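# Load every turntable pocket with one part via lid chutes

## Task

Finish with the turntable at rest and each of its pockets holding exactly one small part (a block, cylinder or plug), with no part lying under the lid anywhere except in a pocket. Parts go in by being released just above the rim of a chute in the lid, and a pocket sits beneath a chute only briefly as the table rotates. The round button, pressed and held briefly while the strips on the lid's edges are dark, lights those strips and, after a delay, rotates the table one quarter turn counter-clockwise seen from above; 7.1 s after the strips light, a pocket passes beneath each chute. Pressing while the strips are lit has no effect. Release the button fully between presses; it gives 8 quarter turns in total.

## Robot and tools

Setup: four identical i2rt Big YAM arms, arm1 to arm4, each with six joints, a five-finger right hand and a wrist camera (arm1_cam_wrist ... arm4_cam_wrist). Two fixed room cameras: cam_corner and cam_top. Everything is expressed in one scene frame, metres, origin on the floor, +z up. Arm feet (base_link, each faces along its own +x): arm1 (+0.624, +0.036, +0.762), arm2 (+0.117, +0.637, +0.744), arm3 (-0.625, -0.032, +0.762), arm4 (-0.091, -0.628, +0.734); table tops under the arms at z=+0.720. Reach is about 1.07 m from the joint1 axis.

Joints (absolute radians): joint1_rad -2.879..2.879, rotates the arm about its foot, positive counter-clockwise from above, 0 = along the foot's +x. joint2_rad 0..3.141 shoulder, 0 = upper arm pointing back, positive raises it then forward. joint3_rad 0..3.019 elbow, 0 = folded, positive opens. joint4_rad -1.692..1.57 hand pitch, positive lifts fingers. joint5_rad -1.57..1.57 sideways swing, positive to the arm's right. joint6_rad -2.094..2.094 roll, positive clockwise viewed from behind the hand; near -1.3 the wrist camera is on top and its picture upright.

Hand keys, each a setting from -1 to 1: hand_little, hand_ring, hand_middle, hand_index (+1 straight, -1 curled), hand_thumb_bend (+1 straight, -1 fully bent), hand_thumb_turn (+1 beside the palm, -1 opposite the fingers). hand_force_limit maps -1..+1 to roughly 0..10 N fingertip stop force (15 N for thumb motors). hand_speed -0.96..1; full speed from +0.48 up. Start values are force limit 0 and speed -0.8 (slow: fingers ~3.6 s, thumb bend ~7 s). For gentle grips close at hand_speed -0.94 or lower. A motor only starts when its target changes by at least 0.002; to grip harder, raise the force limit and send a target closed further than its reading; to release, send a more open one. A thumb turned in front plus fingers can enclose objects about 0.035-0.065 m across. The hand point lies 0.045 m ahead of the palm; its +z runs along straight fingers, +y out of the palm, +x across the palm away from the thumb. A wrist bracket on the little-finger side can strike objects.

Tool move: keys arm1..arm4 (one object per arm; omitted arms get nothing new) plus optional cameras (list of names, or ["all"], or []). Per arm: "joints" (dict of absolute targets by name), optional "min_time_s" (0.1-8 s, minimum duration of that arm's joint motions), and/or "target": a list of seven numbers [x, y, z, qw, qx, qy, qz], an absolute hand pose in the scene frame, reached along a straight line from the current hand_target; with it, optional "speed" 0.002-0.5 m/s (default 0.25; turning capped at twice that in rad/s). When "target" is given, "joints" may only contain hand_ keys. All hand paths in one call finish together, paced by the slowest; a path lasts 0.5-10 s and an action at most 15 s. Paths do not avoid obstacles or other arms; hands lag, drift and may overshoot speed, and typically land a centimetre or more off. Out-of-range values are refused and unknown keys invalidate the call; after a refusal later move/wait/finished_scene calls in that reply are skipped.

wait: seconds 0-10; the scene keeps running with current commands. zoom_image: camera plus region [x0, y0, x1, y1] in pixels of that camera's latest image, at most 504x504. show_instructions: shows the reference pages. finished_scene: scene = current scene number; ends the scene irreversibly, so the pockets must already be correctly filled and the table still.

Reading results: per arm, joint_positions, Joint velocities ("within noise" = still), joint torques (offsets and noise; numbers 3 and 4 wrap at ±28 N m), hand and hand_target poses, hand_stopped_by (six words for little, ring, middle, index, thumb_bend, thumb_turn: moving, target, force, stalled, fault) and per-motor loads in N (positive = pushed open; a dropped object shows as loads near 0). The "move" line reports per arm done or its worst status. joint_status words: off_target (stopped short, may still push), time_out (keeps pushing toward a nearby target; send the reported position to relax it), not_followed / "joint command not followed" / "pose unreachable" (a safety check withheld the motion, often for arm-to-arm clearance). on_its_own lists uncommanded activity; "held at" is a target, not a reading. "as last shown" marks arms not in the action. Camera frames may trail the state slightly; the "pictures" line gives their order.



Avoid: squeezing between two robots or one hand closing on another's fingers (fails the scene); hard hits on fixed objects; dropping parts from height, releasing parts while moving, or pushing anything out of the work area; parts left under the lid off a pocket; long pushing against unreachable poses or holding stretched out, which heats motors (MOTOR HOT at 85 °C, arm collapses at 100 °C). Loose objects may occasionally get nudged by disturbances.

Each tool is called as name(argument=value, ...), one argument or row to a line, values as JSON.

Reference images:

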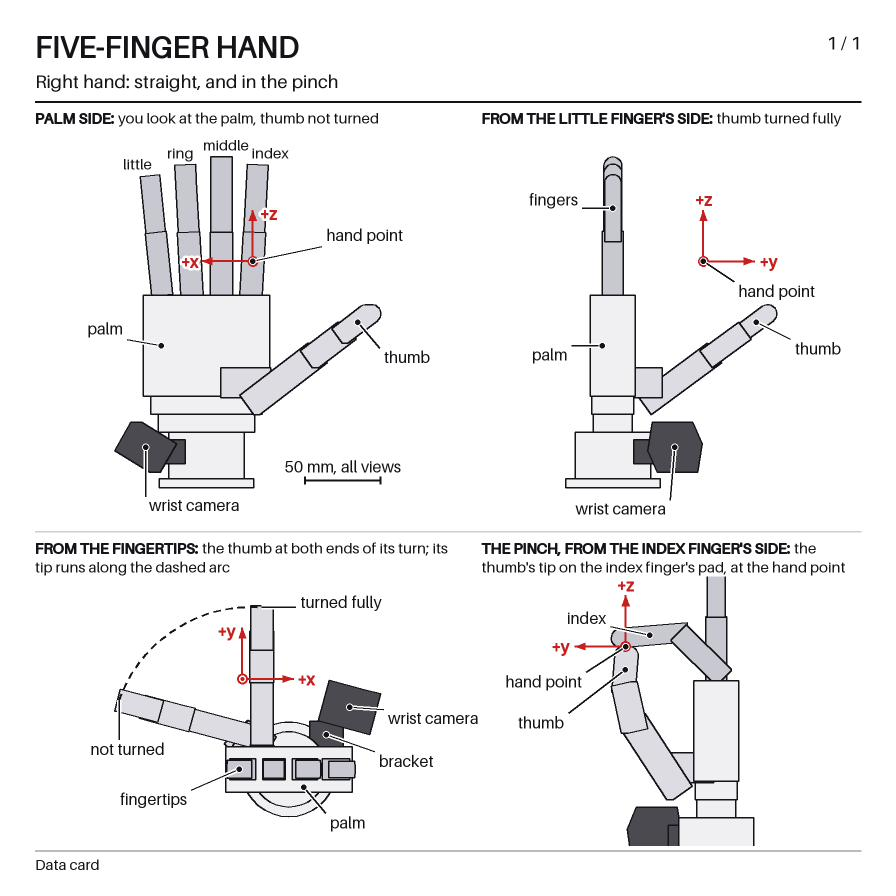

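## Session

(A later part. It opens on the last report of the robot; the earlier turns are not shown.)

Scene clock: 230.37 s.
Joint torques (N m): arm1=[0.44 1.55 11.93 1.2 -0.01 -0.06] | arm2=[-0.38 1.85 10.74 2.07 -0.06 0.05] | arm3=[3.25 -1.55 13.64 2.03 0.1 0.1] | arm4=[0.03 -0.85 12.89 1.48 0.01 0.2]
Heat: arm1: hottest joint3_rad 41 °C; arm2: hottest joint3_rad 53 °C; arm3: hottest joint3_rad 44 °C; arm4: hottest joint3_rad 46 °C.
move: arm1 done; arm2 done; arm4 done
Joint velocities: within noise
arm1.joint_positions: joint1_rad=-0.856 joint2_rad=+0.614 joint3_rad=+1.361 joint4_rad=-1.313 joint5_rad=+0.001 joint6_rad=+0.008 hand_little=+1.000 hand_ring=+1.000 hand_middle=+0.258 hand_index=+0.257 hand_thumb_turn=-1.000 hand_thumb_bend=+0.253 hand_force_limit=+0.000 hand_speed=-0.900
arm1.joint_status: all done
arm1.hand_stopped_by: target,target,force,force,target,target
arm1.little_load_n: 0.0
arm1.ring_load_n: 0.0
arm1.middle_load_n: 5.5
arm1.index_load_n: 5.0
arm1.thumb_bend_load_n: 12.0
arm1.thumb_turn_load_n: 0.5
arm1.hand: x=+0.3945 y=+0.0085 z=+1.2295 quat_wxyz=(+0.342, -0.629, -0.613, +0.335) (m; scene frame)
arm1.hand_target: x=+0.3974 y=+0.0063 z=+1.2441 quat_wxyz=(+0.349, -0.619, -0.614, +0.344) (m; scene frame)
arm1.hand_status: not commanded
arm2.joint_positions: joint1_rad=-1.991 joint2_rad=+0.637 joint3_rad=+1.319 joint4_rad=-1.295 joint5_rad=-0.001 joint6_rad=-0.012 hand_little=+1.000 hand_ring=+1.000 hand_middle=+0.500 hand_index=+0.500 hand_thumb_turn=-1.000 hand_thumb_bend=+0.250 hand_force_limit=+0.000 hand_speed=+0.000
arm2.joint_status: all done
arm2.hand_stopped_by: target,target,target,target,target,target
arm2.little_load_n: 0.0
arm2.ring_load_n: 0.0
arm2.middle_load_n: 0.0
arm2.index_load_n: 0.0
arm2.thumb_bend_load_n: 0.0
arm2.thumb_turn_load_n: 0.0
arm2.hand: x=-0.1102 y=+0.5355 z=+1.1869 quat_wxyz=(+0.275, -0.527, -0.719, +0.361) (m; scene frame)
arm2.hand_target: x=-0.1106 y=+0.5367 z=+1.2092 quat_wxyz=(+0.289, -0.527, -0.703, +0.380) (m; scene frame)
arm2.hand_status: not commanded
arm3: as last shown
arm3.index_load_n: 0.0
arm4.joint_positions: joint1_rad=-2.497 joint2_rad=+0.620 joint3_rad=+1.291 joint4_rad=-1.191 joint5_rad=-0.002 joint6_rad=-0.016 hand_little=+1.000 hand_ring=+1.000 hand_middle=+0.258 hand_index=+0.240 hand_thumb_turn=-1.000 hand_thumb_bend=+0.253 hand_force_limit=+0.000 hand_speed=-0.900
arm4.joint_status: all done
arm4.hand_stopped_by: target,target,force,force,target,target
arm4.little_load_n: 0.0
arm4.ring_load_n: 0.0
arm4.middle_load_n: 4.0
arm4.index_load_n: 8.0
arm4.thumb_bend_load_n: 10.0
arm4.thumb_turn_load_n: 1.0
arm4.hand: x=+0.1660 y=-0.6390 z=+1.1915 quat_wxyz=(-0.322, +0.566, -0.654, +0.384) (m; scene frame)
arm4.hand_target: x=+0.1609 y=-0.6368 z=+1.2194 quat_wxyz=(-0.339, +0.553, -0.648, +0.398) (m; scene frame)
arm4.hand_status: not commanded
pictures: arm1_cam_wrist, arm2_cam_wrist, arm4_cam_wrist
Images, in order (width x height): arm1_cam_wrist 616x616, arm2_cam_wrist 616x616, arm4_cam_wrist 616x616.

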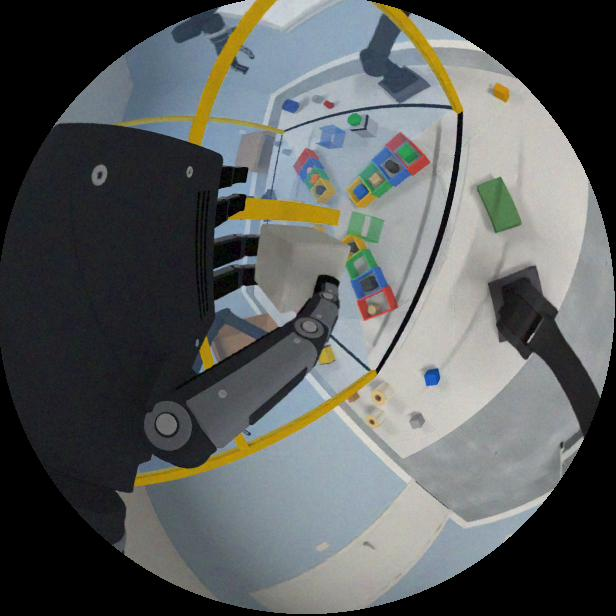

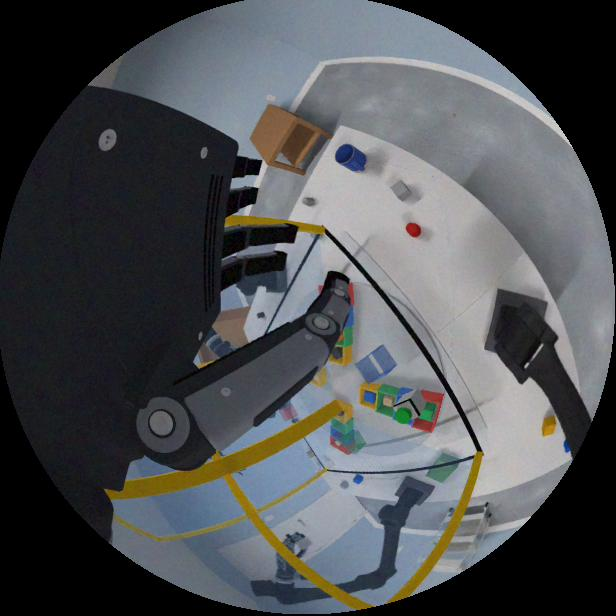

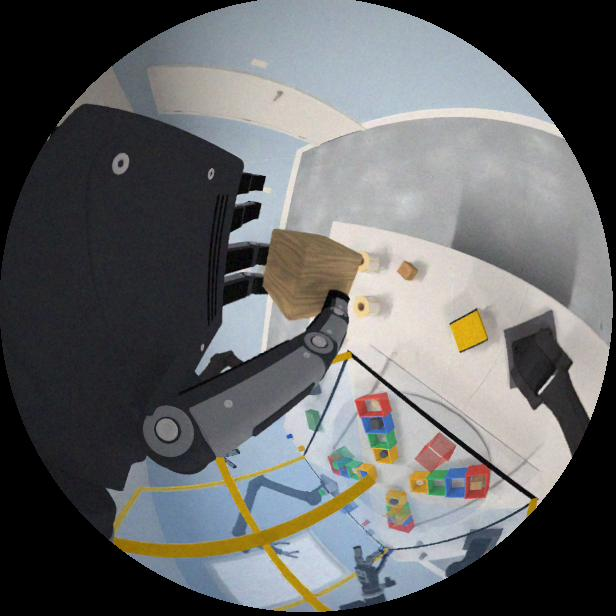

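move(
  arm1={"joints": {"joint5_rad": 0, "hand_ring": 0, "hand_little": 0}},
  cameras=["cam_top", "arm1_cam_wrist", "arm4_cam_wrist", "arm2_cam_wrist"],
)

Scene clock: 239.00 s.
Joint torques (N m): arm1=[0.26 1.9 11.89 1.17 -0.02 -0.05] | arm2=[-0.32 1.44 10.76 2.03 -0.06 0.07] | arm3=[3.08 -1.96 13.61 1.95 0.12 0.1] | arm4=[-0.03 -0.85 12.89 1.48 0.01 0.2]
Heat: arm1: hottest joint3_rad 41 °C; arm2: hottest joint3_rad 52 °C; arm3: hottest joint3_rad 45 °C; arm4: hottest joint3_rad 46 °C.
move: arm1 off_target
Joint velocities: within noise
arm1.joint_positions: joint1_rad=-0.856 joint2_rad=+0.614 joint3_rad=+1.361 joint4_rad=-1.313 joint5_rad=+0.001 joint6_rad=+0.008 hand_little=+0.000 hand_ring=+0.247 hand_middle=+0.258 hand_index=+0.257 hand_thumb_turn=-1.000 hand_thumb_bend=+0.253 hand_force_limit=+0.000 hand_speed=-0.900
arm1.joint_status: hand_ring off_target (ended at +0.247, target +0.000); the others done
arm1.hand_stopped_by: target,force,force,force,target,target
arm1.little_load_n: 0.0
arm1.ring_load_n: 7.0
arm1.middle_load_n: 3.5
arm1.index_load_n: 4.5
arm1.thumb_bend_load_n: 13.0
arm1.thumb_turn_load_n: 2.5
arm1.hand: x=+0.3945 y=+0.0085 z=+1.2295 quat_wxyz=(+0.342, -0.629, -0.613, +0.335) (m; scene frame)
arm1.hand_target: x=+0.3974 y=+0.0063 z=+1.2441 quat_wxyz=(+0.349, -0.619, -0.614, +0.344) (m; scene frame)
arm1.hand_status: not commanded
arm2, arm3, arm4: as last shown
arm4.middle_load_n: 3.5
arm4.hand: x=+0.1660 y=-0.6390 z=+1.1915 quat_wxyz=(-0.323, +0.566, -0.654, +0.384) (m; scene frame)
pictures: arm1_cam_wrist, arm2_cam_wrist, arm4_cam_wrist, cam_top
Images, in order (width x height): arm1_cam_wrist 616x616, arm2_cam_wrist 616x616, arm4_cam_wrist 616x616, cam_top 896x504.

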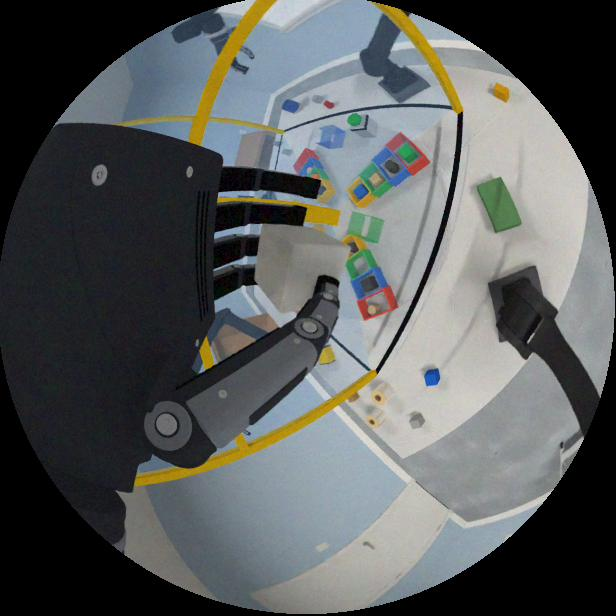

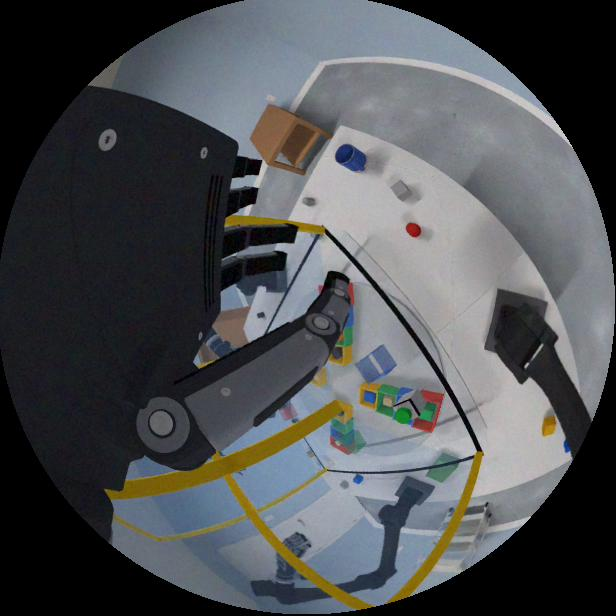

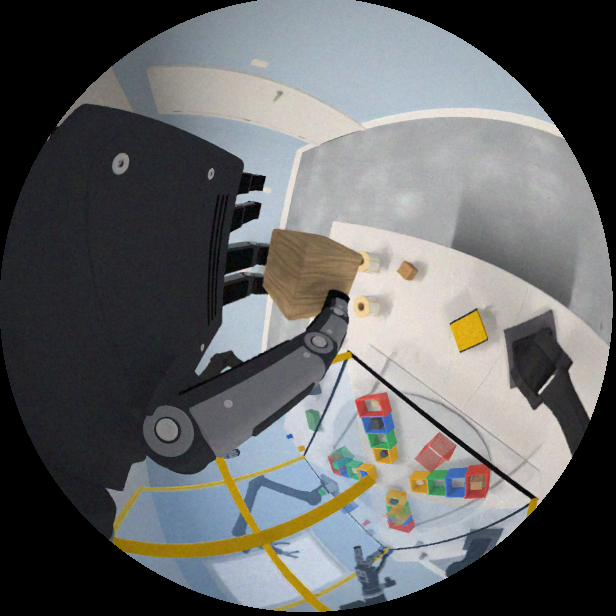

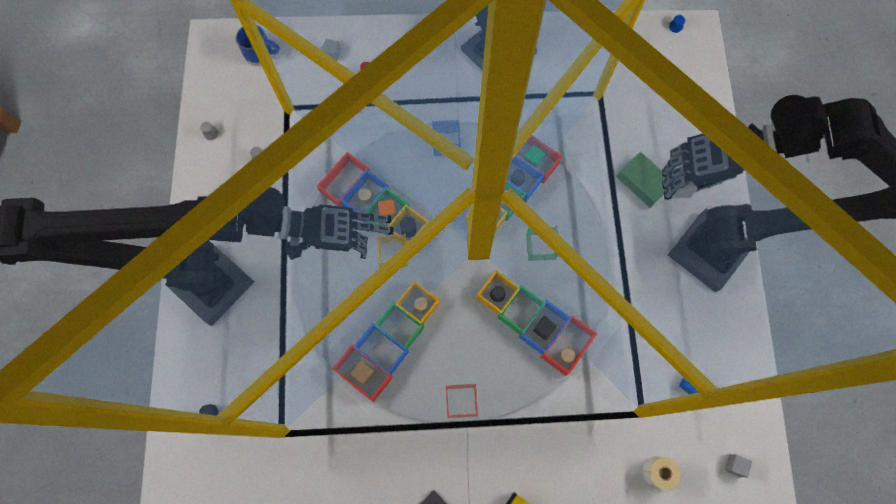

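zoom_image(
  camera="cam_top",
  region=[310, 120, 610, 420],
)

Scaled by 1.680 from the camera's 896x504 image, which has a finer 1280x720 frame.

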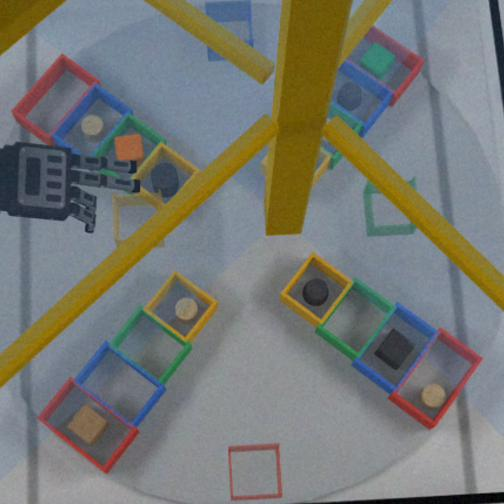

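move(
  arm1={"target": [0.195, 0.006, 1.05, 0.3536, -0.6124, -0.6124, 0.3536], "speed": 0.15, "joints": {"hand_ring": 0.3}},
  arm2={"joints": {"joint1_rad": -0.80, "hand_index": 1, "hand_middle": 1, "hand_thumb_bend": 1, "hand_ring": 1, "hand_little": 1, "hand_thumb_turn": 1}, "min_time_s": 2},
  arm4={"joints": {"joint1_rad": -1.0, "joint5_rad": -0.3}, "min_time_s": 3},
  cameras=["cam_top"],
)

zoom_image(
  camera="cam_top",
  region=[500, 180, 620, 300],
)

Scene clock: 243.17 s.
Joint torques (N m): arm1=[0.44 -3.6 11.19 1.98 -0.08 -0.06] | arm2=[1.38 1.85 10.71 2 -0.1 0.05] | arm3=[3.14 -1.44 13.63 2.1 0.11 0.1] | arm4=[0.44 -0.79 12.86 1.44 -0.3 0.21]
Heat: arm1: hottest joint3_rad 41 °C; arm2: hottest joint3_rad 52 °C; arm3: hottest joint3_rad 45 °C; arm4: hottest joint3_rad 46 °C.
move: arm1 done; arm2 done; arm4 done
Joint velocities: within noise
arm1.joint_positions: joint1_rad=-0.854 joint2_rad=+0.902 joint3_rad=+0.919 joint4_rad=-0.547 joint5_rad=-0.004 joint6_rad=+0.008 hand_little=+0.000 hand_ring=+0.300 hand_middle=+0.258 hand_index=+0.257 hand_thumb_turn=-1.000 hand_thumb_bend=+0.253 hand_force_limit=+0.000 hand_speed=-0.900
arm1.joint_status: all done
arm1.hand_stopped_by: target,target,force,force,target,target
arm1.little_load_n: 0.0
arm1.ring_load_n: 0.0
arm1.middle_load_n: 5.5
arm1.index_load_n: 5.0
arm1.thumb_bend_load_n: 12.0
arm1.thumb_turn_load_n: 0.5
arm1.hand: x=+0.1983 y=+0.0114 z=+1.0479 quat_wxyz=(+0.351, -0.621, -0.608, +0.348) (m; scene frame)
arm1.hand_target: x=+0.1952 y=+0.0060 z=+1.0500 quat_wxyz=(+0.353, -0.612, -0.612, +0.354) (m; scene frame)
arm1.hand_status: done (0.007 m and 1.3 deg from the pose sent, 0.268 m and 3.2 deg at the start)
arm2.joint_positions: joint1_rad=-0.809 joint2_rad=+0.637 joint3_rad=+1.319 joint4_rad=-1.295 joint5_rad=-0.001 joint6_rad=-0.009 hand_little=+1.000 hand_ring=+1.000 hand_middle=+1.000 hand_index=+1.000 hand_thumb_turn=+1.000 hand_thumb_bend=+1.000 hand_force_limit=+0.000 hand_speed=+0.000
arm2.joint_status: all done
arm2.hand_stopped_by: target,target,target,target,target,target
arm2.little_load_n: 0.0
arm2.ring_load_n: 0.0
arm2.middle_load_n: 0.0
arm2.index_load_n: 0.0
arm2.thumb_bend_load_n: 0.0
arm2.thumb_turn_load_n: -0.5
arm2.hand: x=+0.1164 y=+0.3913 z=+1.1889 quat_wxyz=(+0.018, -0.043, -0.889, +0.456) (m; scene frame)
arm2.hand_target: x=+0.1187 y=+0.3918 z=+1.2111 quat_wxyz=(+0.016, -0.043, -0.876, +0.480) (m; scene frame)
arm2.hand_status: not commanded
arm3.joint_positions: joint1_rad=-0.780 joint2_rad=+0.771 joint3_rad=+0.707 joint4_rad=-0.328 joint5_rad=+0.065 joint6_rad=+0.019 hand_little=+0.000 hand_ring=+0.000 hand_middle=+0.900 hand_index=+0.900 hand_thumb_turn=-1.000 hand_thumb_bend=+0.600 hand_force_limit=+0.000 hand_speed=+1.000
arm3.joint_status: not commanded
arm3.hand_stopped_by: target,target,target,target,target,target
arm3.little_load_n: 0.0
arm3.ring_load_n: 0.0
arm3.middle_load_n: 0.0
arm3.index_load_n: 0.0
arm3.thumb_bend_load_n: 0.5
arm3.thumb_turn_load_n: 0.0
arm3.hand: x=-0.2251 y=+0.0136 z=+1.0267 quat_wxyz=(-0.391, +0.586, -0.584, +0.402) (m; scene frame)
arm3.hand_target: x=-0.2207 y=+0.0197 z=+1.0499 quat_wxyz=(-0.406, +0.579, -0.579, +0.406) (m; scene frame)
arm3.hand_status: not commanded
arm4.joint_positions: joint1_rad=-1.008 joint2_rad=+0.620 joint3_rad=+1.291 joint4_rad=-1.191 joint5_rad=-0.298 joint6_rad=-0.015 hand_little=+1.000 hand_ring=+1.000 hand_middle=+0.258 hand_index=+0.240 hand_thumb_turn=-1.000 hand_thumb_bend=+0.253 hand_force_limit=+0.000 hand_speed=-0.900
arm4.joint_status: all done
arm4.hand_stopped_by: target,target,force,force,target,target
arm4.little_load_n: 0.0
arm4.ring_load_n: 0.0
arm4.middle_load_n: 4.0
arm4.index_load_n: 8.0
arm4.thumb_bend_load_n: 10.0
arm4.thumb_turn_load_n: 0.5
arm4.hand: x=-0.1156 y=-0.3743 z=+1.2001 quat_wxyz=(-0.508, +0.858, -0.023, -0.064) (m; scene frame)
arm4.hand_target: x=-0.1203 y=-0.3802 z=+1.2274 quat_wxyz=(-0.528, +0.846, -0.021, -0.066) (m; scene frame)
arm4.hand_status: not commanded
pictures: cam_top
Images, in order (width x height): cam_top 896x504.

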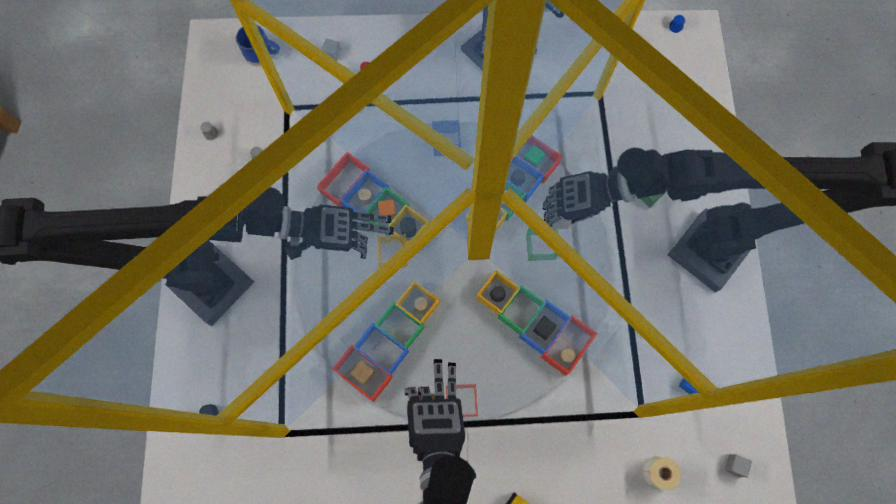

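Scaled by 4.200 from the camera's 896x504 image, which has a finer 1280x720 frame.

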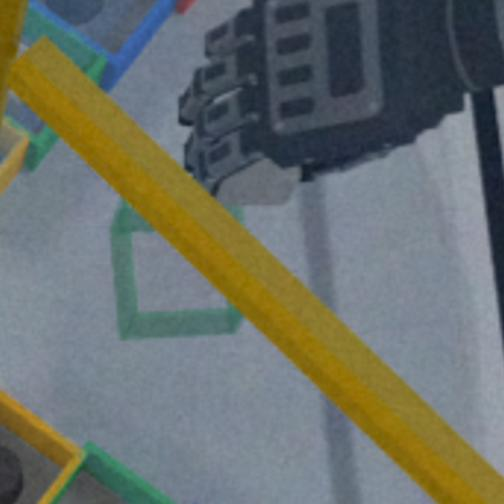

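move(
  arm1={"target": [0.176, 0.005, 0.935, 0.3536, -0.6124, -0.6124, 0.3536], "speed": 0.1},
  arm2={"target": [0.122, 0.418, 1.05, 0, 0, -0.992, 0.124], "speed": 0.15},
  cameras=["cam_top"],
)

zoom_image(
  camera="cam_top",
  region=[510, 190, 600, 280],
)

Scene clock: 246.60 s.
Joint torques (N m): arm1=[0.56 -4.13 10.33 1.95 0.07 -0.03] | arm2=[1.32 -0.56 7.17 0.32 -0.03 -0.19] | arm3=[3.14 -1.67 13.65 2.06 0.1 0.09] | arm4=[0.44 -0.79 12.86 1.46 -0.31 0.21]
Heat: arm1: hottest joint3_rad 41 °C; arm2: hottest joint3_rad 51 °C; arm3: hottest joint3_rad 45 °C; arm4: hottest joint3_rad 46 °C.
move: arm1 done; arm2 done
Joint velocities: within noise
arm1.joint_positions: joint1_rad=-0.849 joint2_rad=+1.017 joint3_rad=+0.685 joint4_rad=-0.189 joint5_rad=-0.004 joint6_rad=+0.008 hand_little=+0.000 hand_ring=+0.300 hand_middle=+0.258 hand_index=+0.257 hand_thumb_turn=-1.000 hand_thumb_bend=+0.253 hand_force_limit=+0.000 hand_speed=-0.900
arm1.joint_status: not commanded
arm1.hand_stopped_by: target,target,force,force,target,target
arm1.little_load_n: 0.0
arm1.ring_load_n: 0.0
arm1.middle_load_n: 5.5
arm1.index_load_n: 5.0
arm1.thumb_bend_load_n: 12.0
arm1.thumb_turn_load_n: 0.5
arm1.hand: x=+0.1783 y=+0.0101 z=+0.9368 quat_wxyz=(+0.353, -0.618, -0.608, +0.351) (m; scene frame)
arm1.hand_target: x=+0.1761 y=+0.0050 z=+0.9350 quat_wxyz=(+0.353, -0.612, -0.612, +0.354) (m; scene frame)
arm1.hand_status: done (0.006 m and 0.9 deg from the pose sent, 0.115 m and 1.3 deg at the start)
arm2.joint_positions: joint1_rad=-0.799 joint2_rad=+0.895 joint3_rad=+1.216 joint4_rad=-1.605 joint5_rad=-0.009 joint6_rad=-0.067 hand_little=+1.000 hand_ring=+1.000 hand_middle=+1.000 hand_index=+1.000 hand_thumb_turn=+1.000 hand_thumb_bend=+1.000 hand_force_limit=+0.000 hand_speed=+0.000
arm2.joint_status: not commanded
arm2.hand_stopped_by: target,target,target,target,target,target
arm2.little_load_n: 0.0
arm2.ring_load_n: 0.0
arm2.middle_load_n: 0.0
arm2.index_load_n: 0.0
arm2.thumb_bend_load_n: 0.0
arm2.thumb_turn_load_n: 0.0
arm2.hand: x=+0.1207 y=+0.4153 z=+1.0562 quat_wxyz=(+0.000, -0.011, -0.990, +0.138) (m; scene frame)
arm2.hand_target: x=+0.1219 y=+0.4180 z=+1.0501 quat_wxyz=(+0.000, +0.000, -0.992, +0.124) (m; scene frame)
arm2.hand_status: done (0.007 m and 2.0 deg from the pose sent, 0.142 m and 40.4 deg at the start)
arm3, arm4: as last shown
arm3.thumb_bend_load_n: 0.0
pictures: cam_top
Images, in order (width x height): cam_top 896x504.

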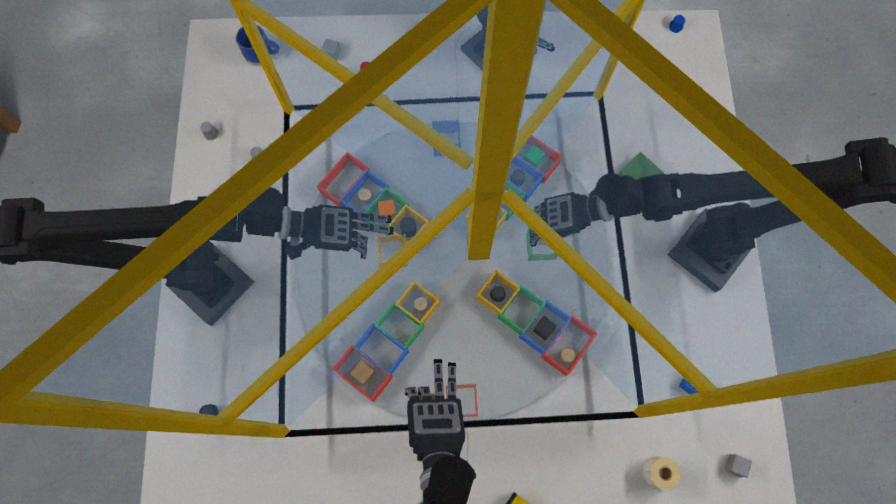

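Scaled by 5.600 from the camera's 896x504 image, which has a finer 1280x720 frame.

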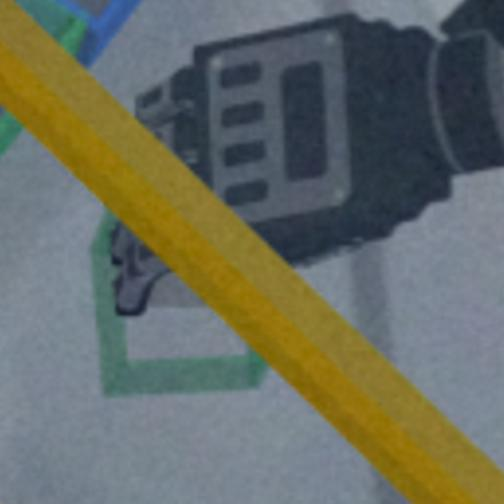

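zoom_image(
  camera="cam_top",
  region=[520, 220, 570, 270],
)

move(
  cameras=["arm1_cam_wrist", "cam_corner"],
)

Scaled by 10.080 from the camera's 896x504 image, which has a finer 1280x720 frame.

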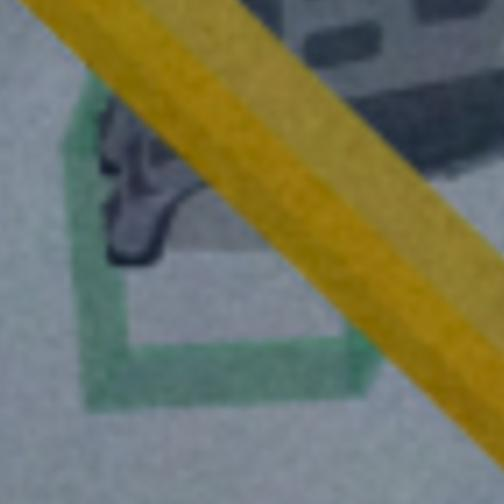

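Scene clock: 247.07 s.
Joint torques (N m): arm1=[0.26 -4.01 10.32 1.94 0.07 -0.04] | arm2=[1.32 -0.44 7.15 0.27 -0.01 -0.2] | arm3=[2.84 -1.49 13.67 2 0.11 0.09] | arm4=[0.38 -0.79 12.86 1.46 -0.31 0.21]
Heat: arm1: hottest joint3_rad 41 °C; arm2: hottest joint3_rad 51 °C; arm3: hottest joint3_rad 45 °C; arm4: hottest joint3_rad 46 °C.
Joint velocities: within noise
arm1.joint_positions: joint1_rad=-0.849 joint2_rad=+1.017 joint3_rad=+0.685 joint4_rad=-0.189 joint5_rad=-0.004 joint6_rad=+0.008 hand_little=+0.000 hand_ring=+0.300 hand_middle=+0.258 hand_index=+0.257 hand_thumb_turn=-1.000 hand_thumb_bend=+0.253 hand_force_limit=+0.000 hand_speed=-0.900
arm1.joint_status: not commanded
arm1.hand_stopped_by: target,target,force,force,target,target
arm1.little_load_n: 0.0
arm1.ring_load_n: 0.0
arm1.middle_load_n: 5.5
arm1.index_load_n: 5.0
arm1.thumb_bend_load_n: 12.0
arm1.thumb_turn_load_n: 0.5
arm1.hand: x=+0.1783 y=+0.0101 z=+0.9368 quat_wxyz=(+0.353, -0.618, -0.608, +0.351) (m; scene frame)
arm1.hand_target: x=+0.1761 y=+0.0050 z=+0.9349 quat_wxyz=(+0.353, -0.612, -0.612, +0.354) (m; scene frame)
arm1.hand_status: done (0.006 m and 0.9 deg from the pose sent, 0.115 m and 1.3 deg at the start)
arm2.joint_positions: joint1_rad=-0.799 joint2_rad=+0.895 joint3_rad=+1.216 joint4_rad=-1.605 joint5_rad=-0.009 joint6_rad=-0.067 hand_little=+1.000 hand_ring=+1.000 hand_middle=+1.000 hand_index=+1.000 hand_thumb_turn=+1.000 hand_thumb_bend=+1.000 hand_force_limit=+0.000 hand_speed=+0.000
arm2.joint_status: not commanded
arm2.hand_stopped_by: target,target,target,target,target,target
arm2.little_load_n: 0.0
arm2.ring_load_n: -0.5
arm2.middle_load_n: 0.0
arm2.index_load_n: 0.0
arm2.thumb_bend_load_n: 0.0
arm2.thumb_turn_load_n: 0.0
arm2.hand: x=+0.1207 y=+0.4153 z=+1.0562 quat_wxyz=(+0.000, -0.011, -0.990, +0.138) (m; scene frame)
arm2.hand_target: x=+0.1219 y=+0.4180 z=+1.0501 quat_wxyz=(+0.000, +0.000, -0.992, +0.124) (m; scene frame)
arm2.hand_status: done (0.007 m and 2.0 deg from the pose sent, 0.142 m and 40.4 deg at the start)
arm3.joint_positions: joint1_rad=-0.780 joint2_rad=+0.771 joint3_rad=+0.707 joint4_rad=-0.328 joint5_rad=+0.065 joint6_rad=+0.019 hand_little=+0.000 hand_ring=+0.000 hand_middle=+0.900 hand_index=+0.900 hand_thumb_turn=-1.000 hand_thumb_bend=+0.600 hand_force_limit=+0.000 hand_speed=+1.000
arm3.joint_status: not commanded
arm3.hand_stopped_by: target,target,target,target,target,target
arm3.little_load_n: 0.0
arm3.ring_load_n: 0.0
arm3.middle_load_n: 0.0
arm3.index_load_n: -0.5
arm3.thumb_bend_load_n: 0.0
arm3.thumb_turn_load_n: 0.0
arm3.hand: x=-0.2251 y=+0.0136 z=+1.0267 quat_wxyz=(-0.391, +0.586, -0.584, +0.402) (m; scene frame)
arm3.hand_target: x=-0.2207 y=+0.0197 z=+1.0499 quat_wxyz=(-0.406, +0.579, -0.579, +0.406) (m; scene frame)
arm3.hand_status: not commanded
arm4.joint_positions: joint1_rad=-1.008 joint2_rad=+0.620 joint3_rad=+1.291 joint4_rad=-1.191 joint5_rad=-0.298 joint6_rad=-0.015 hand_little=+1.000 hand_ring=+1.000 hand_middle=+0.258 hand_index=+0.240 hand_thumb_turn=-1.000 hand_thumb_bend=+0.253 hand_force_limit=+0.000 hand_speed=-0.900
arm4.joint_status: not commanded
arm4.hand_stopped_by: target,target,force,force,target,target
arm4.little_load_n: 0.0
arm4.ring_load_n: 0.0
arm4.middle_load_n: 4.0
arm4.index_load_n: 8.0
arm4.thumb_bend_load_n: 10.0
arm4.thumb_turn_load_n: 0.5
arm4.hand: x=-0.1156 y=-0.3743 z=+1.2001 quat_wxyz=(-0.508, +0.858, -0.023, -0.064) (m; scene frame)
arm4.hand_target: x=-0.1203 y=-0.3802 z=+1.2274 quat_wxyz=(-0.528, +0.846, -0.021, -0.066) (m; scene frame)
arm4.hand_status: not commanded
pictures: arm1_cam_wrist, cam_corner
Images, in order (width x height): arm1_cam_wrist 616x616, cam_corner 896x504.

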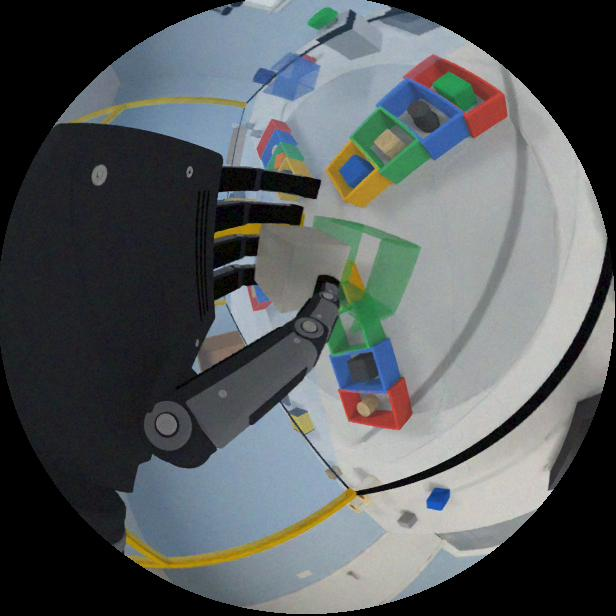

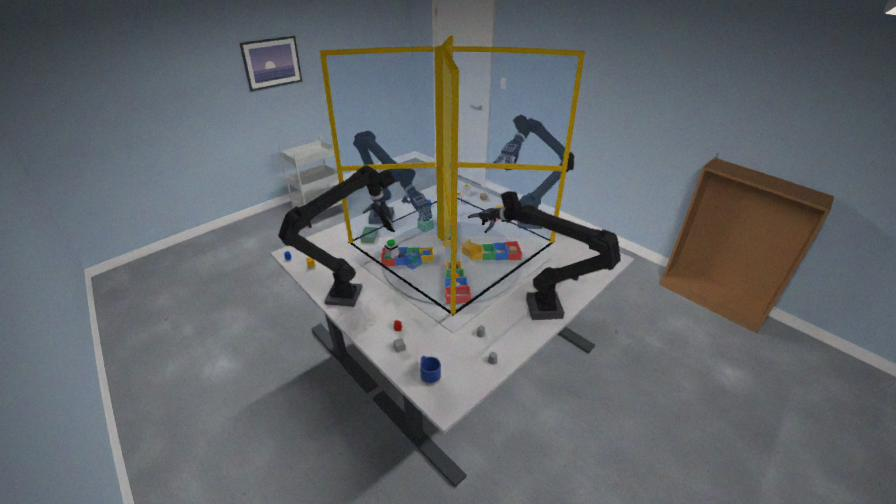

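move(
  arm1={"target": [0.176, -0.010, 0.936, 0.3536, -0.6124, -0.6124, 0.3536], "speed": 0.1},
  cameras=["cam_top", "arm1_cam_wrist"],
)

zoom_image(
  camera="cam_top",
  region=[520, 220, 570, 270],
)

zoom_image(
  camera="arm1_cam_wrist",
  region=[240, 190, 440, 390],
)

Scene clock: 249.23 s.
Joint torques (N m): arm1=[0.56 -4.13 10.56 1.88 0.1 0.09] | arm2=[1.26 -0.67 7.2 0.32 -0.02 -0.2] | arm3=[3.19 -1.85 13.61 2.02 0.1 0.1] | arm4=[0.44 -0.79 12.86 1.46 -0.31 0.21]
Heat: arm1: hottest joint3_rad 42 °C; arm2: hottest joint3_rad 51 °C; arm3: hottest joint3_rad 46 °C; arm4: hottest joint3_rad 46 °C.
move: arm1 done
Joint velocities: within noise
arm1.joint_positions: joint1_rad=-0.800 joint2_rad=+1.017 joint3_rad=+0.685 joint4_rad=-0.189 joint5_rad=+0.038 joint6_rad=+0.018 hand_little=+0.000 hand_ring=+0.300 hand_middle=+0.258 hand_index=+0.257 hand_thumb_turn=-1.000 hand_thumb_bend=+0.253 hand_force_limit=+0.000 hand_speed=-0.900
arm1.joint_status: not commanded
arm1.hand_stopped_by: target,target,force,force,target,target
arm1.little_load_n: 0.0
arm1.ring_load_n: 0.0
arm1.middle_load_n: 5.5
arm1.index_load_n: 5.0
arm1.thumb_bend_load_n: 12.0
arm1.thumb_turn_load_n: 0.5
arm1.hand: x=+0.1787 y=-0.0044 z=+0.9364 quat_wxyz=(+0.355, -0.614, -0.613, +0.349) (m; scene frame)
arm1.hand_target: x=+0.1761 y=-0.0100 z=+0.9359 quat_wxyz=(+0.354, -0.612, -0.612, +0.353) (m; scene frame)
arm1.hand_status: done (0.006 m and 0.6 deg from the pose sent, 0.020 m and 0.9 deg at the start)
arm2, arm3, arm4: as last shown
arm2.ring_load_n: 0.0
arm3.index_load_n: 0.0
arm4.little_load_n: -0.5
arm4.thumb_turn_load_n: 1.0
pictures: arm1_cam_wrist, cam_top
Images, in order (width x height): arm1_cam_wrist 616x616, cam_top 896x504.

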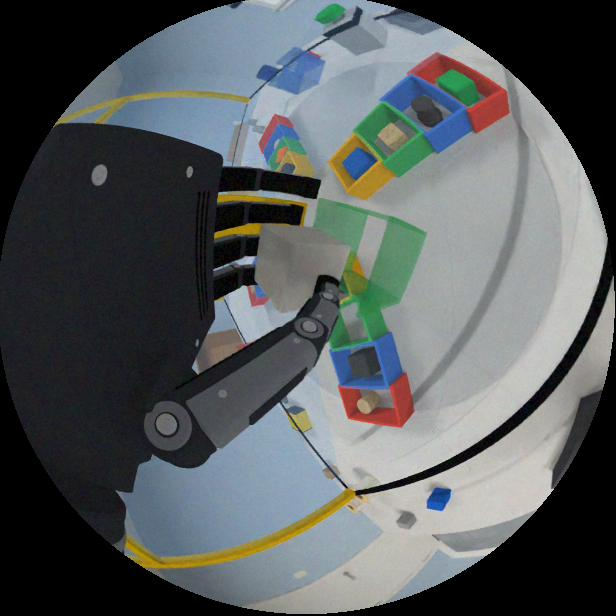

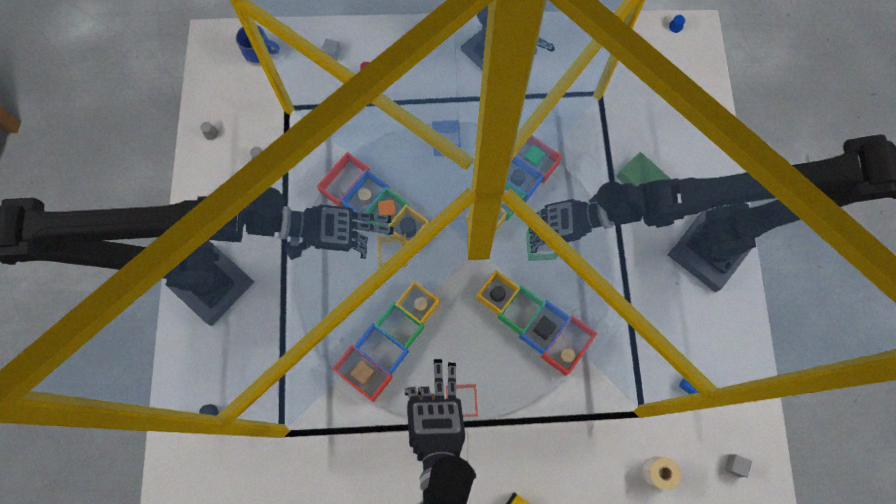

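Scaled by 10.080 from the camera's 896x504 image, which has a finer 1280x720 frame.

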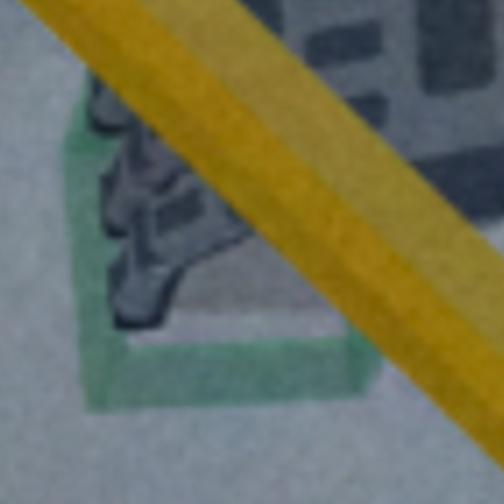

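Scaled by 2.520 from the camera's 616x616 image, which has a finer 880x880 frame.

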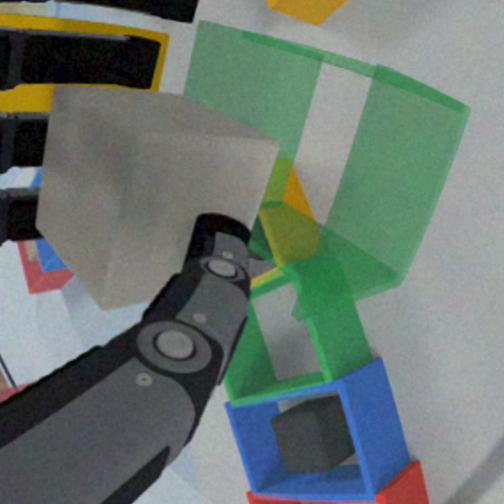

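move(
  arm1={"target": [0.182, -0.009, 0.927, 0.3536, -0.6124, -0.6124, 0.3536], "speed": 0.1},
  arm2={"target": [0.122, 0.418, 1.005, 0, 0, -0.992, 0.124], "speed": 0.15},
  cameras=["cam_top"],
)

zoom_image(
  camera="cam_top",
  region=[520, 220, 570, 270],
)

Scene clock: 251.50 s.
Joint torques (N m): arm1=[0.15 -4.25 10.14 1.95 0.03 0.07] | arm2=[1.14 -1.73 7.16 0.87 -0.06 -0.18] | arm3=[3.25 -1.67 13.61 2.06 0.11 0.1] | arm4=[0.44 -0.79 12.86 1.44 -0.31 0.21]
Heat: arm1: hottest joint3_rad 42 °C; arm2: hottest joint3_rad 51 °C; arm3: hottest joint3_rad 46 °C; arm4: hottest joint3_rad 46 °C.
move: arm1 done; arm2 done
Joint velocities: within noise
arm1.joint_positions: joint1_rad=-0.800 joint2_rad=+1.017 joint3_rad=+0.658 joint4_rad=-0.171 joint5_rad=+0.038 joint6_rad=+0.018 hand_little=+0.000 hand_ring=+0.300 hand_middle=+0.258 hand_index=+0.257 hand_thumb_turn=-1.000 hand_thumb_bend=+0.253 hand_force_limit=+0.000 hand_speed=-0.900
arm1.joint_status: not commanded
arm1.hand_stopped_by: target,target,force,force,target,target
arm1.little_load_n: 0.0
arm1.ring_load_n: 0.0
arm1.middle_load_n: 5.5
arm1.index_load_n: 5.0
arm1.thumb_bend_load_n: 12.0
arm1.thumb_turn_load_n: 0.5
arm1.hand: x=+0.1838 y=-0.0043 z=+0.9252 quat_wxyz=(+0.353, -0.615, -0.614, +0.347) (m; scene frame)
arm1.hand_target: x=+0.1820 y=-0.0090 z=+0.9271 quat_wxyz=(+0.353, -0.612, -0.612, +0.354) (m; scene frame)
arm1.hand_status: done (0.005 m and 0.9 deg from the pose sent, 0.011 m and 0.6 deg at the start)
arm2.joint_positions: joint1_rad=-0.799 joint2_rad=+0.884 joint3_rad=+1.082 joint4_rad=-1.515 joint5_rad=-0.009 joint6_rad=-0.070 hand_little=+1.000 hand_ring=+1.000 hand_middle=+1.000 hand_index=+1.000 hand_thumb_turn=+1.000 hand_thumb_bend=+1.000 hand_force_limit=+0.000 hand_speed=+0.000
arm2.joint_status: not commanded
arm2.hand_stopped_by: target,target,target,target,target,target
arm2.little_load_n: 0.0
arm2.ring_load_n: 0.0
arm2.middle_load_n: 0.0
arm2.index_load_n: 0.0
arm2.thumb_bend_load_n: 0.0
arm2.thumb_turn_load_n: 0.0
arm2.hand: x=+0.1213 y=+0.4164 z=+1.0083 quat_wxyz=(-0.002, -0.010, -0.993, +0.122) (m; scene frame)
arm2.hand_target: x=+0.1220 y=+0.4180 z=+1.0050 quat_wxyz=(+0.000, +0.000, -0.992, +0.124) (m; scene frame)
arm2.hand_status: done (0.004 m and 1.2 deg from the pose sent, 0.051 m and 2.1 deg at the start)
arm3, arm4: as last shown
pictures: cam_top
Images, in order (width x height): cam_top 896x504.

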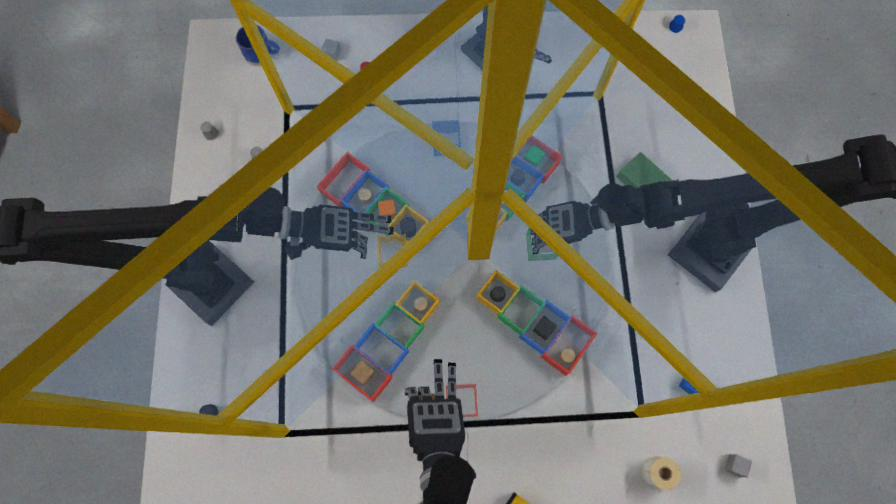

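Scaled by 10.080 from the camera's 896x504 image, which has a finer 1280x720 frame.

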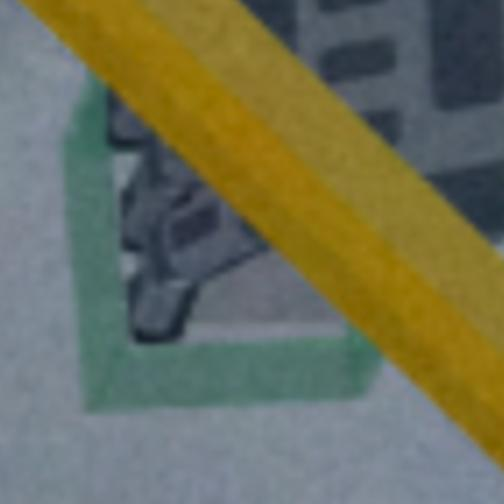

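move(
  arm1={"target": [0.181, -0.006, 0.935, 0.3536, -0.6124, -0.6124, 0.3536], "speed": 0.1},
  arm2={"target": [0.122, 0.418, 0.968, 0, 0, -0.992, 0.124], "speed": 0.1},
  cameras=["cam_top"],
)

zoom_image(
  camera="cam_top",
  region=[520, 220, 570, 270],
)

Scene clock: 261.10 s.
Joint torques (N m): arm1=[-0.32 -4.89 11.75 1.21 -0.07 0.03] | arm2=[0.79 -0.5 6.42 1.25 -0.06 -0.19] | arm3=[3.19 -1.79 13.61 1.99 0.1 0.11] | arm4=[0.44 -0.79 12.86 1.44 -0.31 0.21]
Heat: arm1: hottest joint3_rad 43 °C; arm2: hottest joint3_rad 49 °C; arm3: hottest joint3_rad 46 °C; arm4: hottest joint3_rad 46 °C.
move: arm1 off_target; arm2 off_target
Joint velocities: within noise
arm1.joint_positions: joint1_rad=-0.800 joint2_rad=+1.017 joint3_rad=+0.658 joint4_rad=-0.173 joint5_rad=+0.032 joint6_rad=+0.018 hand_little=+0.000 hand_ring=+0.300 hand_middle=+0.258 hand_index=+0.257 hand_thumb_turn=-1.000 hand_thumb_bend=+0.253 hand_force_limit=+0.000 hand_speed=-0.900
arm1.joint_status: not commanded
arm1.hand_stopped_by: target,target,force,force,target,target
arm1.little_load_n: 0.0
arm1.ring_load_n: 0.0
arm1.middle_load_n: 5.5
arm1.index_load_n: 5.0
arm1.thumb_bend_load_n: 12.0
arm1.thumb_turn_load_n: 0.5
arm1.hand: x=+0.1844 y=-0.0054 z=+0.9248 quat_wxyz=(+0.350, -0.615, -0.615, +0.348) (m; scene frame)
arm1.hand_target: x=+0.1810 y=-0.0060 z=+0.9350 quat_wxyz=(+0.354, -0.612, -0.612, +0.354) (m; scene frame)
arm1.hand_status: off_target (0.011 m and 0.9 deg from the pose sent, 0.010 m and 0.9 deg at the start)
arm2.joint_positions: joint1_rad=-0.799 joint2_rad=+0.855 joint3_rad=+0.989 joint4_rad=-1.431 joint5_rad=-0.009 joint6_rad=-0.072 hand_little=+1.000 hand_ring=+1.000 hand_middle=+1.000 hand_index=+1.000 hand_thumb_turn=+1.000 hand_thumb_bend=+1.000 hand_force_limit=+0.000 hand_speed=+0.000
arm2.joint_status: not commanded
arm2.hand_stopped_by: target,target,target,target,target,target
arm2.little_load_n: 0.0
arm2.ring_load_n: 0.0
arm2.middle_load_n: -1.0
arm2.index_load_n: 0.0
arm2.thumb_bend_load_n: 0.0
arm2.thumb_turn_load_n: 0.0
arm2.hand: x=+0.1216 y=+0.4171 z=+0.9788 quat_wxyz=(-0.001, -0.009, -0.991, +0.131) (m; scene frame)
arm2.hand_target: x=+0.1220 y=+0.4182 z=+0.9682 quat_wxyz=(+0.000, +0.000, -0.992, +0.124) (m; scene frame)
arm2.hand_status: off_target (0.011 m and 1.3 deg from the pose sent, 0.040 m and 1.2 deg at the start)
arm3, arm4: as last shown
arm4.little_load_n: 0.0
arm4.thumb_turn_load_n: 0.5
pictures: cam_top
Images, in order (width x height): cam_top 896x504.

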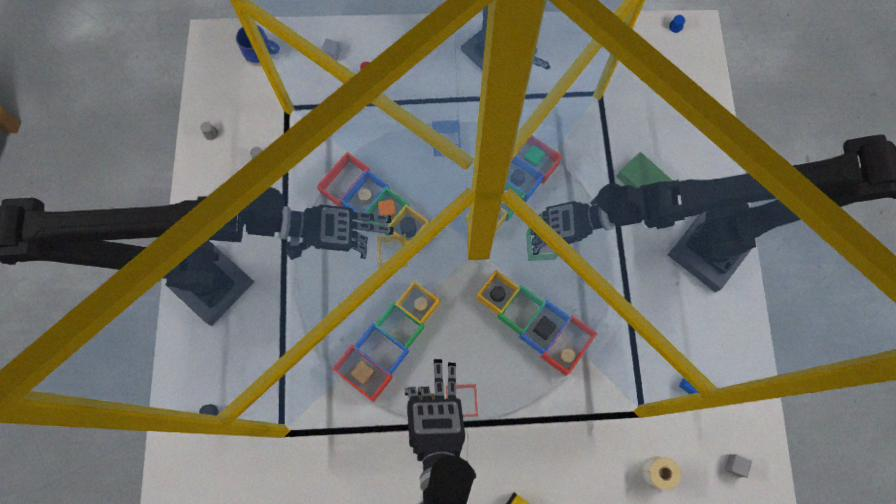

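Scaled by 10.080 from the camera's 896x504 image, which has a finer 1280x720 frame.

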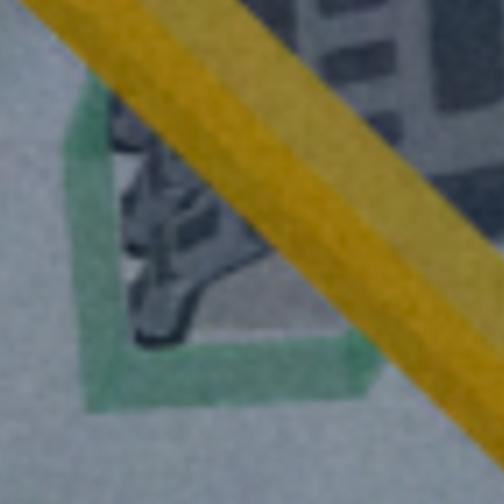

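move(
  arm1={"target": [0.180, 0.000, 0.943, 0.3536, -0.6124, -0.6124, 0.3536], "speed": 0.1},
  arm2={"target": [0.122, 0.418, 0.953, 0, 0, -0.992, 0.124], "speed": 0.06},
  cameras=["cam_top"],
)

zoom_image(
  camera="cam_top",
  region=[520, 220, 570, 270],
)

Scene clock: 262.47 s.
Joint torques (N m): arm1=[-1.2 -4.89 13.27 1.13 -0.07 -0.05] | arm2=[0.85 0.62 5.55 1.47 -0.09 -0.18] | arm3=[3.08 -1.49 13.6 2.07 0.11 0.1] | arm4=[0.44 -0.79 12.86 1.46 -0.31 0.21]
Heat: arm1: hottest joint3_rad 43 °C; arm2: hottest joint3_rad 49 °C; arm3: hottest joint3_rad 46 °C; arm4: hottest joint3_rad 46 °C.
move: arm1 off_target; arm2 off_target
Joint velocities: within noise
arm1.joint_positions: joint1_rad=-0.807 joint2_rad=+1.011 joint3_rad=+0.658 joint4_rad=-0.198 joint5_rad=+0.015 joint6_rad=+0.017 hand_little=+0.000 hand_ring=+0.300 hand_middle=+0.258 hand_index=+0.257 hand_thumb_turn=-1.000 hand_thumb_bend=+0.253 hand_force_limit=+0.000 hand_speed=-0.900
arm1.joint_status: not commanded
arm1.hand_stopped_by: target,target,force,force,target,target
arm1.little_load_n: 0.0
arm1.ring_load_n: 0.0
arm1.middle_load_n: 5.5
arm1.index_load_n: 5.5
arm1.thumb_bend_load_n: 12.0
arm1.thumb_turn_load_n: 0.5
arm1.hand: x=+0.1895 y=-0.0054 z=+0.9226 quat_wxyz=(+0.341, -0.617, -0.620, +0.345) (m; scene frame)
arm1.hand_target: x=+0.1805 y=-0.0001 z=+0.9430 quat_wxyz=(+0.354, -0.612, -0.612, +0.354) (m; scene frame)
arm1.hand_status: off_target (0.023 m and 2.0 deg from the pose sent, 0.019 m and 0.9 deg at the start)
arm2.joint_positions: joint1_rad=-0.799 joint2_rad=+0.837 joint3_rad=+0.959 joint4_rad=-1.401 joint5_rad=-0.009 joint6_rad=-0.074 hand_little=+1.000 hand_ring=+1.000 hand_middle=+1.000 hand_index=+1.000 hand_thumb_turn=+1.000 hand_thumb_bend=+1.000 hand_force_limit=+0.000 hand_speed=+0.000
arm2.joint_status: not commanded
arm2.hand_stopped_by: target,target,target,target,target,target
arm2.little_load_n: 0.0
arm2.ring_load_n: 0.0
arm2.middle_load_n: -2.0
arm2.index_load_n: 0.0
arm2.thumb_bend_load_n: 0.0
arm2.thumb_turn_load_n: 0.0
arm2.hand: x=+0.1216 y=+0.4174 z=+0.9712 quat_wxyz=(+0.000, -0.008, -0.990, +0.141) (m; scene frame)
arm2.hand_target: x=+0.1220 y=+0.4188 z=+0.9536 quat_wxyz=(+0.000, +0.000, -0.992, +0.124) (m; scene frame)
arm2.hand_status: off_target (0.018 m and 2.1 deg from the pose sent, 0.026 m and 1.3 deg at the start)
arm3, arm4: as last shown
arm4.ring_load_n: -0.5
arm4.index_load_n: 8.5
arm4.thumb_turn_load_n: 1.0
pictures: cam_top
Images, in order (width x height): cam_top 896x504.

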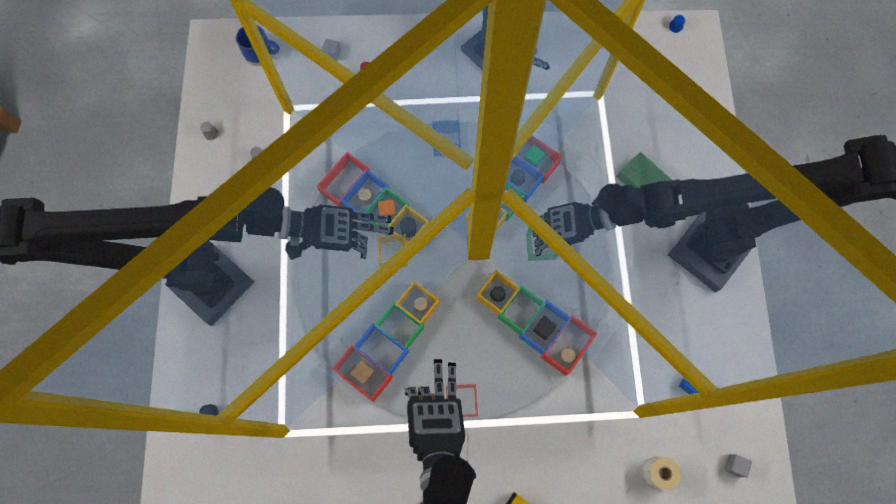

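Scaled by 10.080 from the camera's 896x504 image, which has a finer 1280x720 frame.

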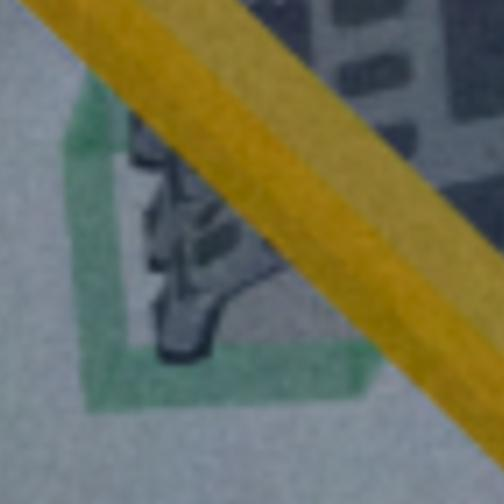

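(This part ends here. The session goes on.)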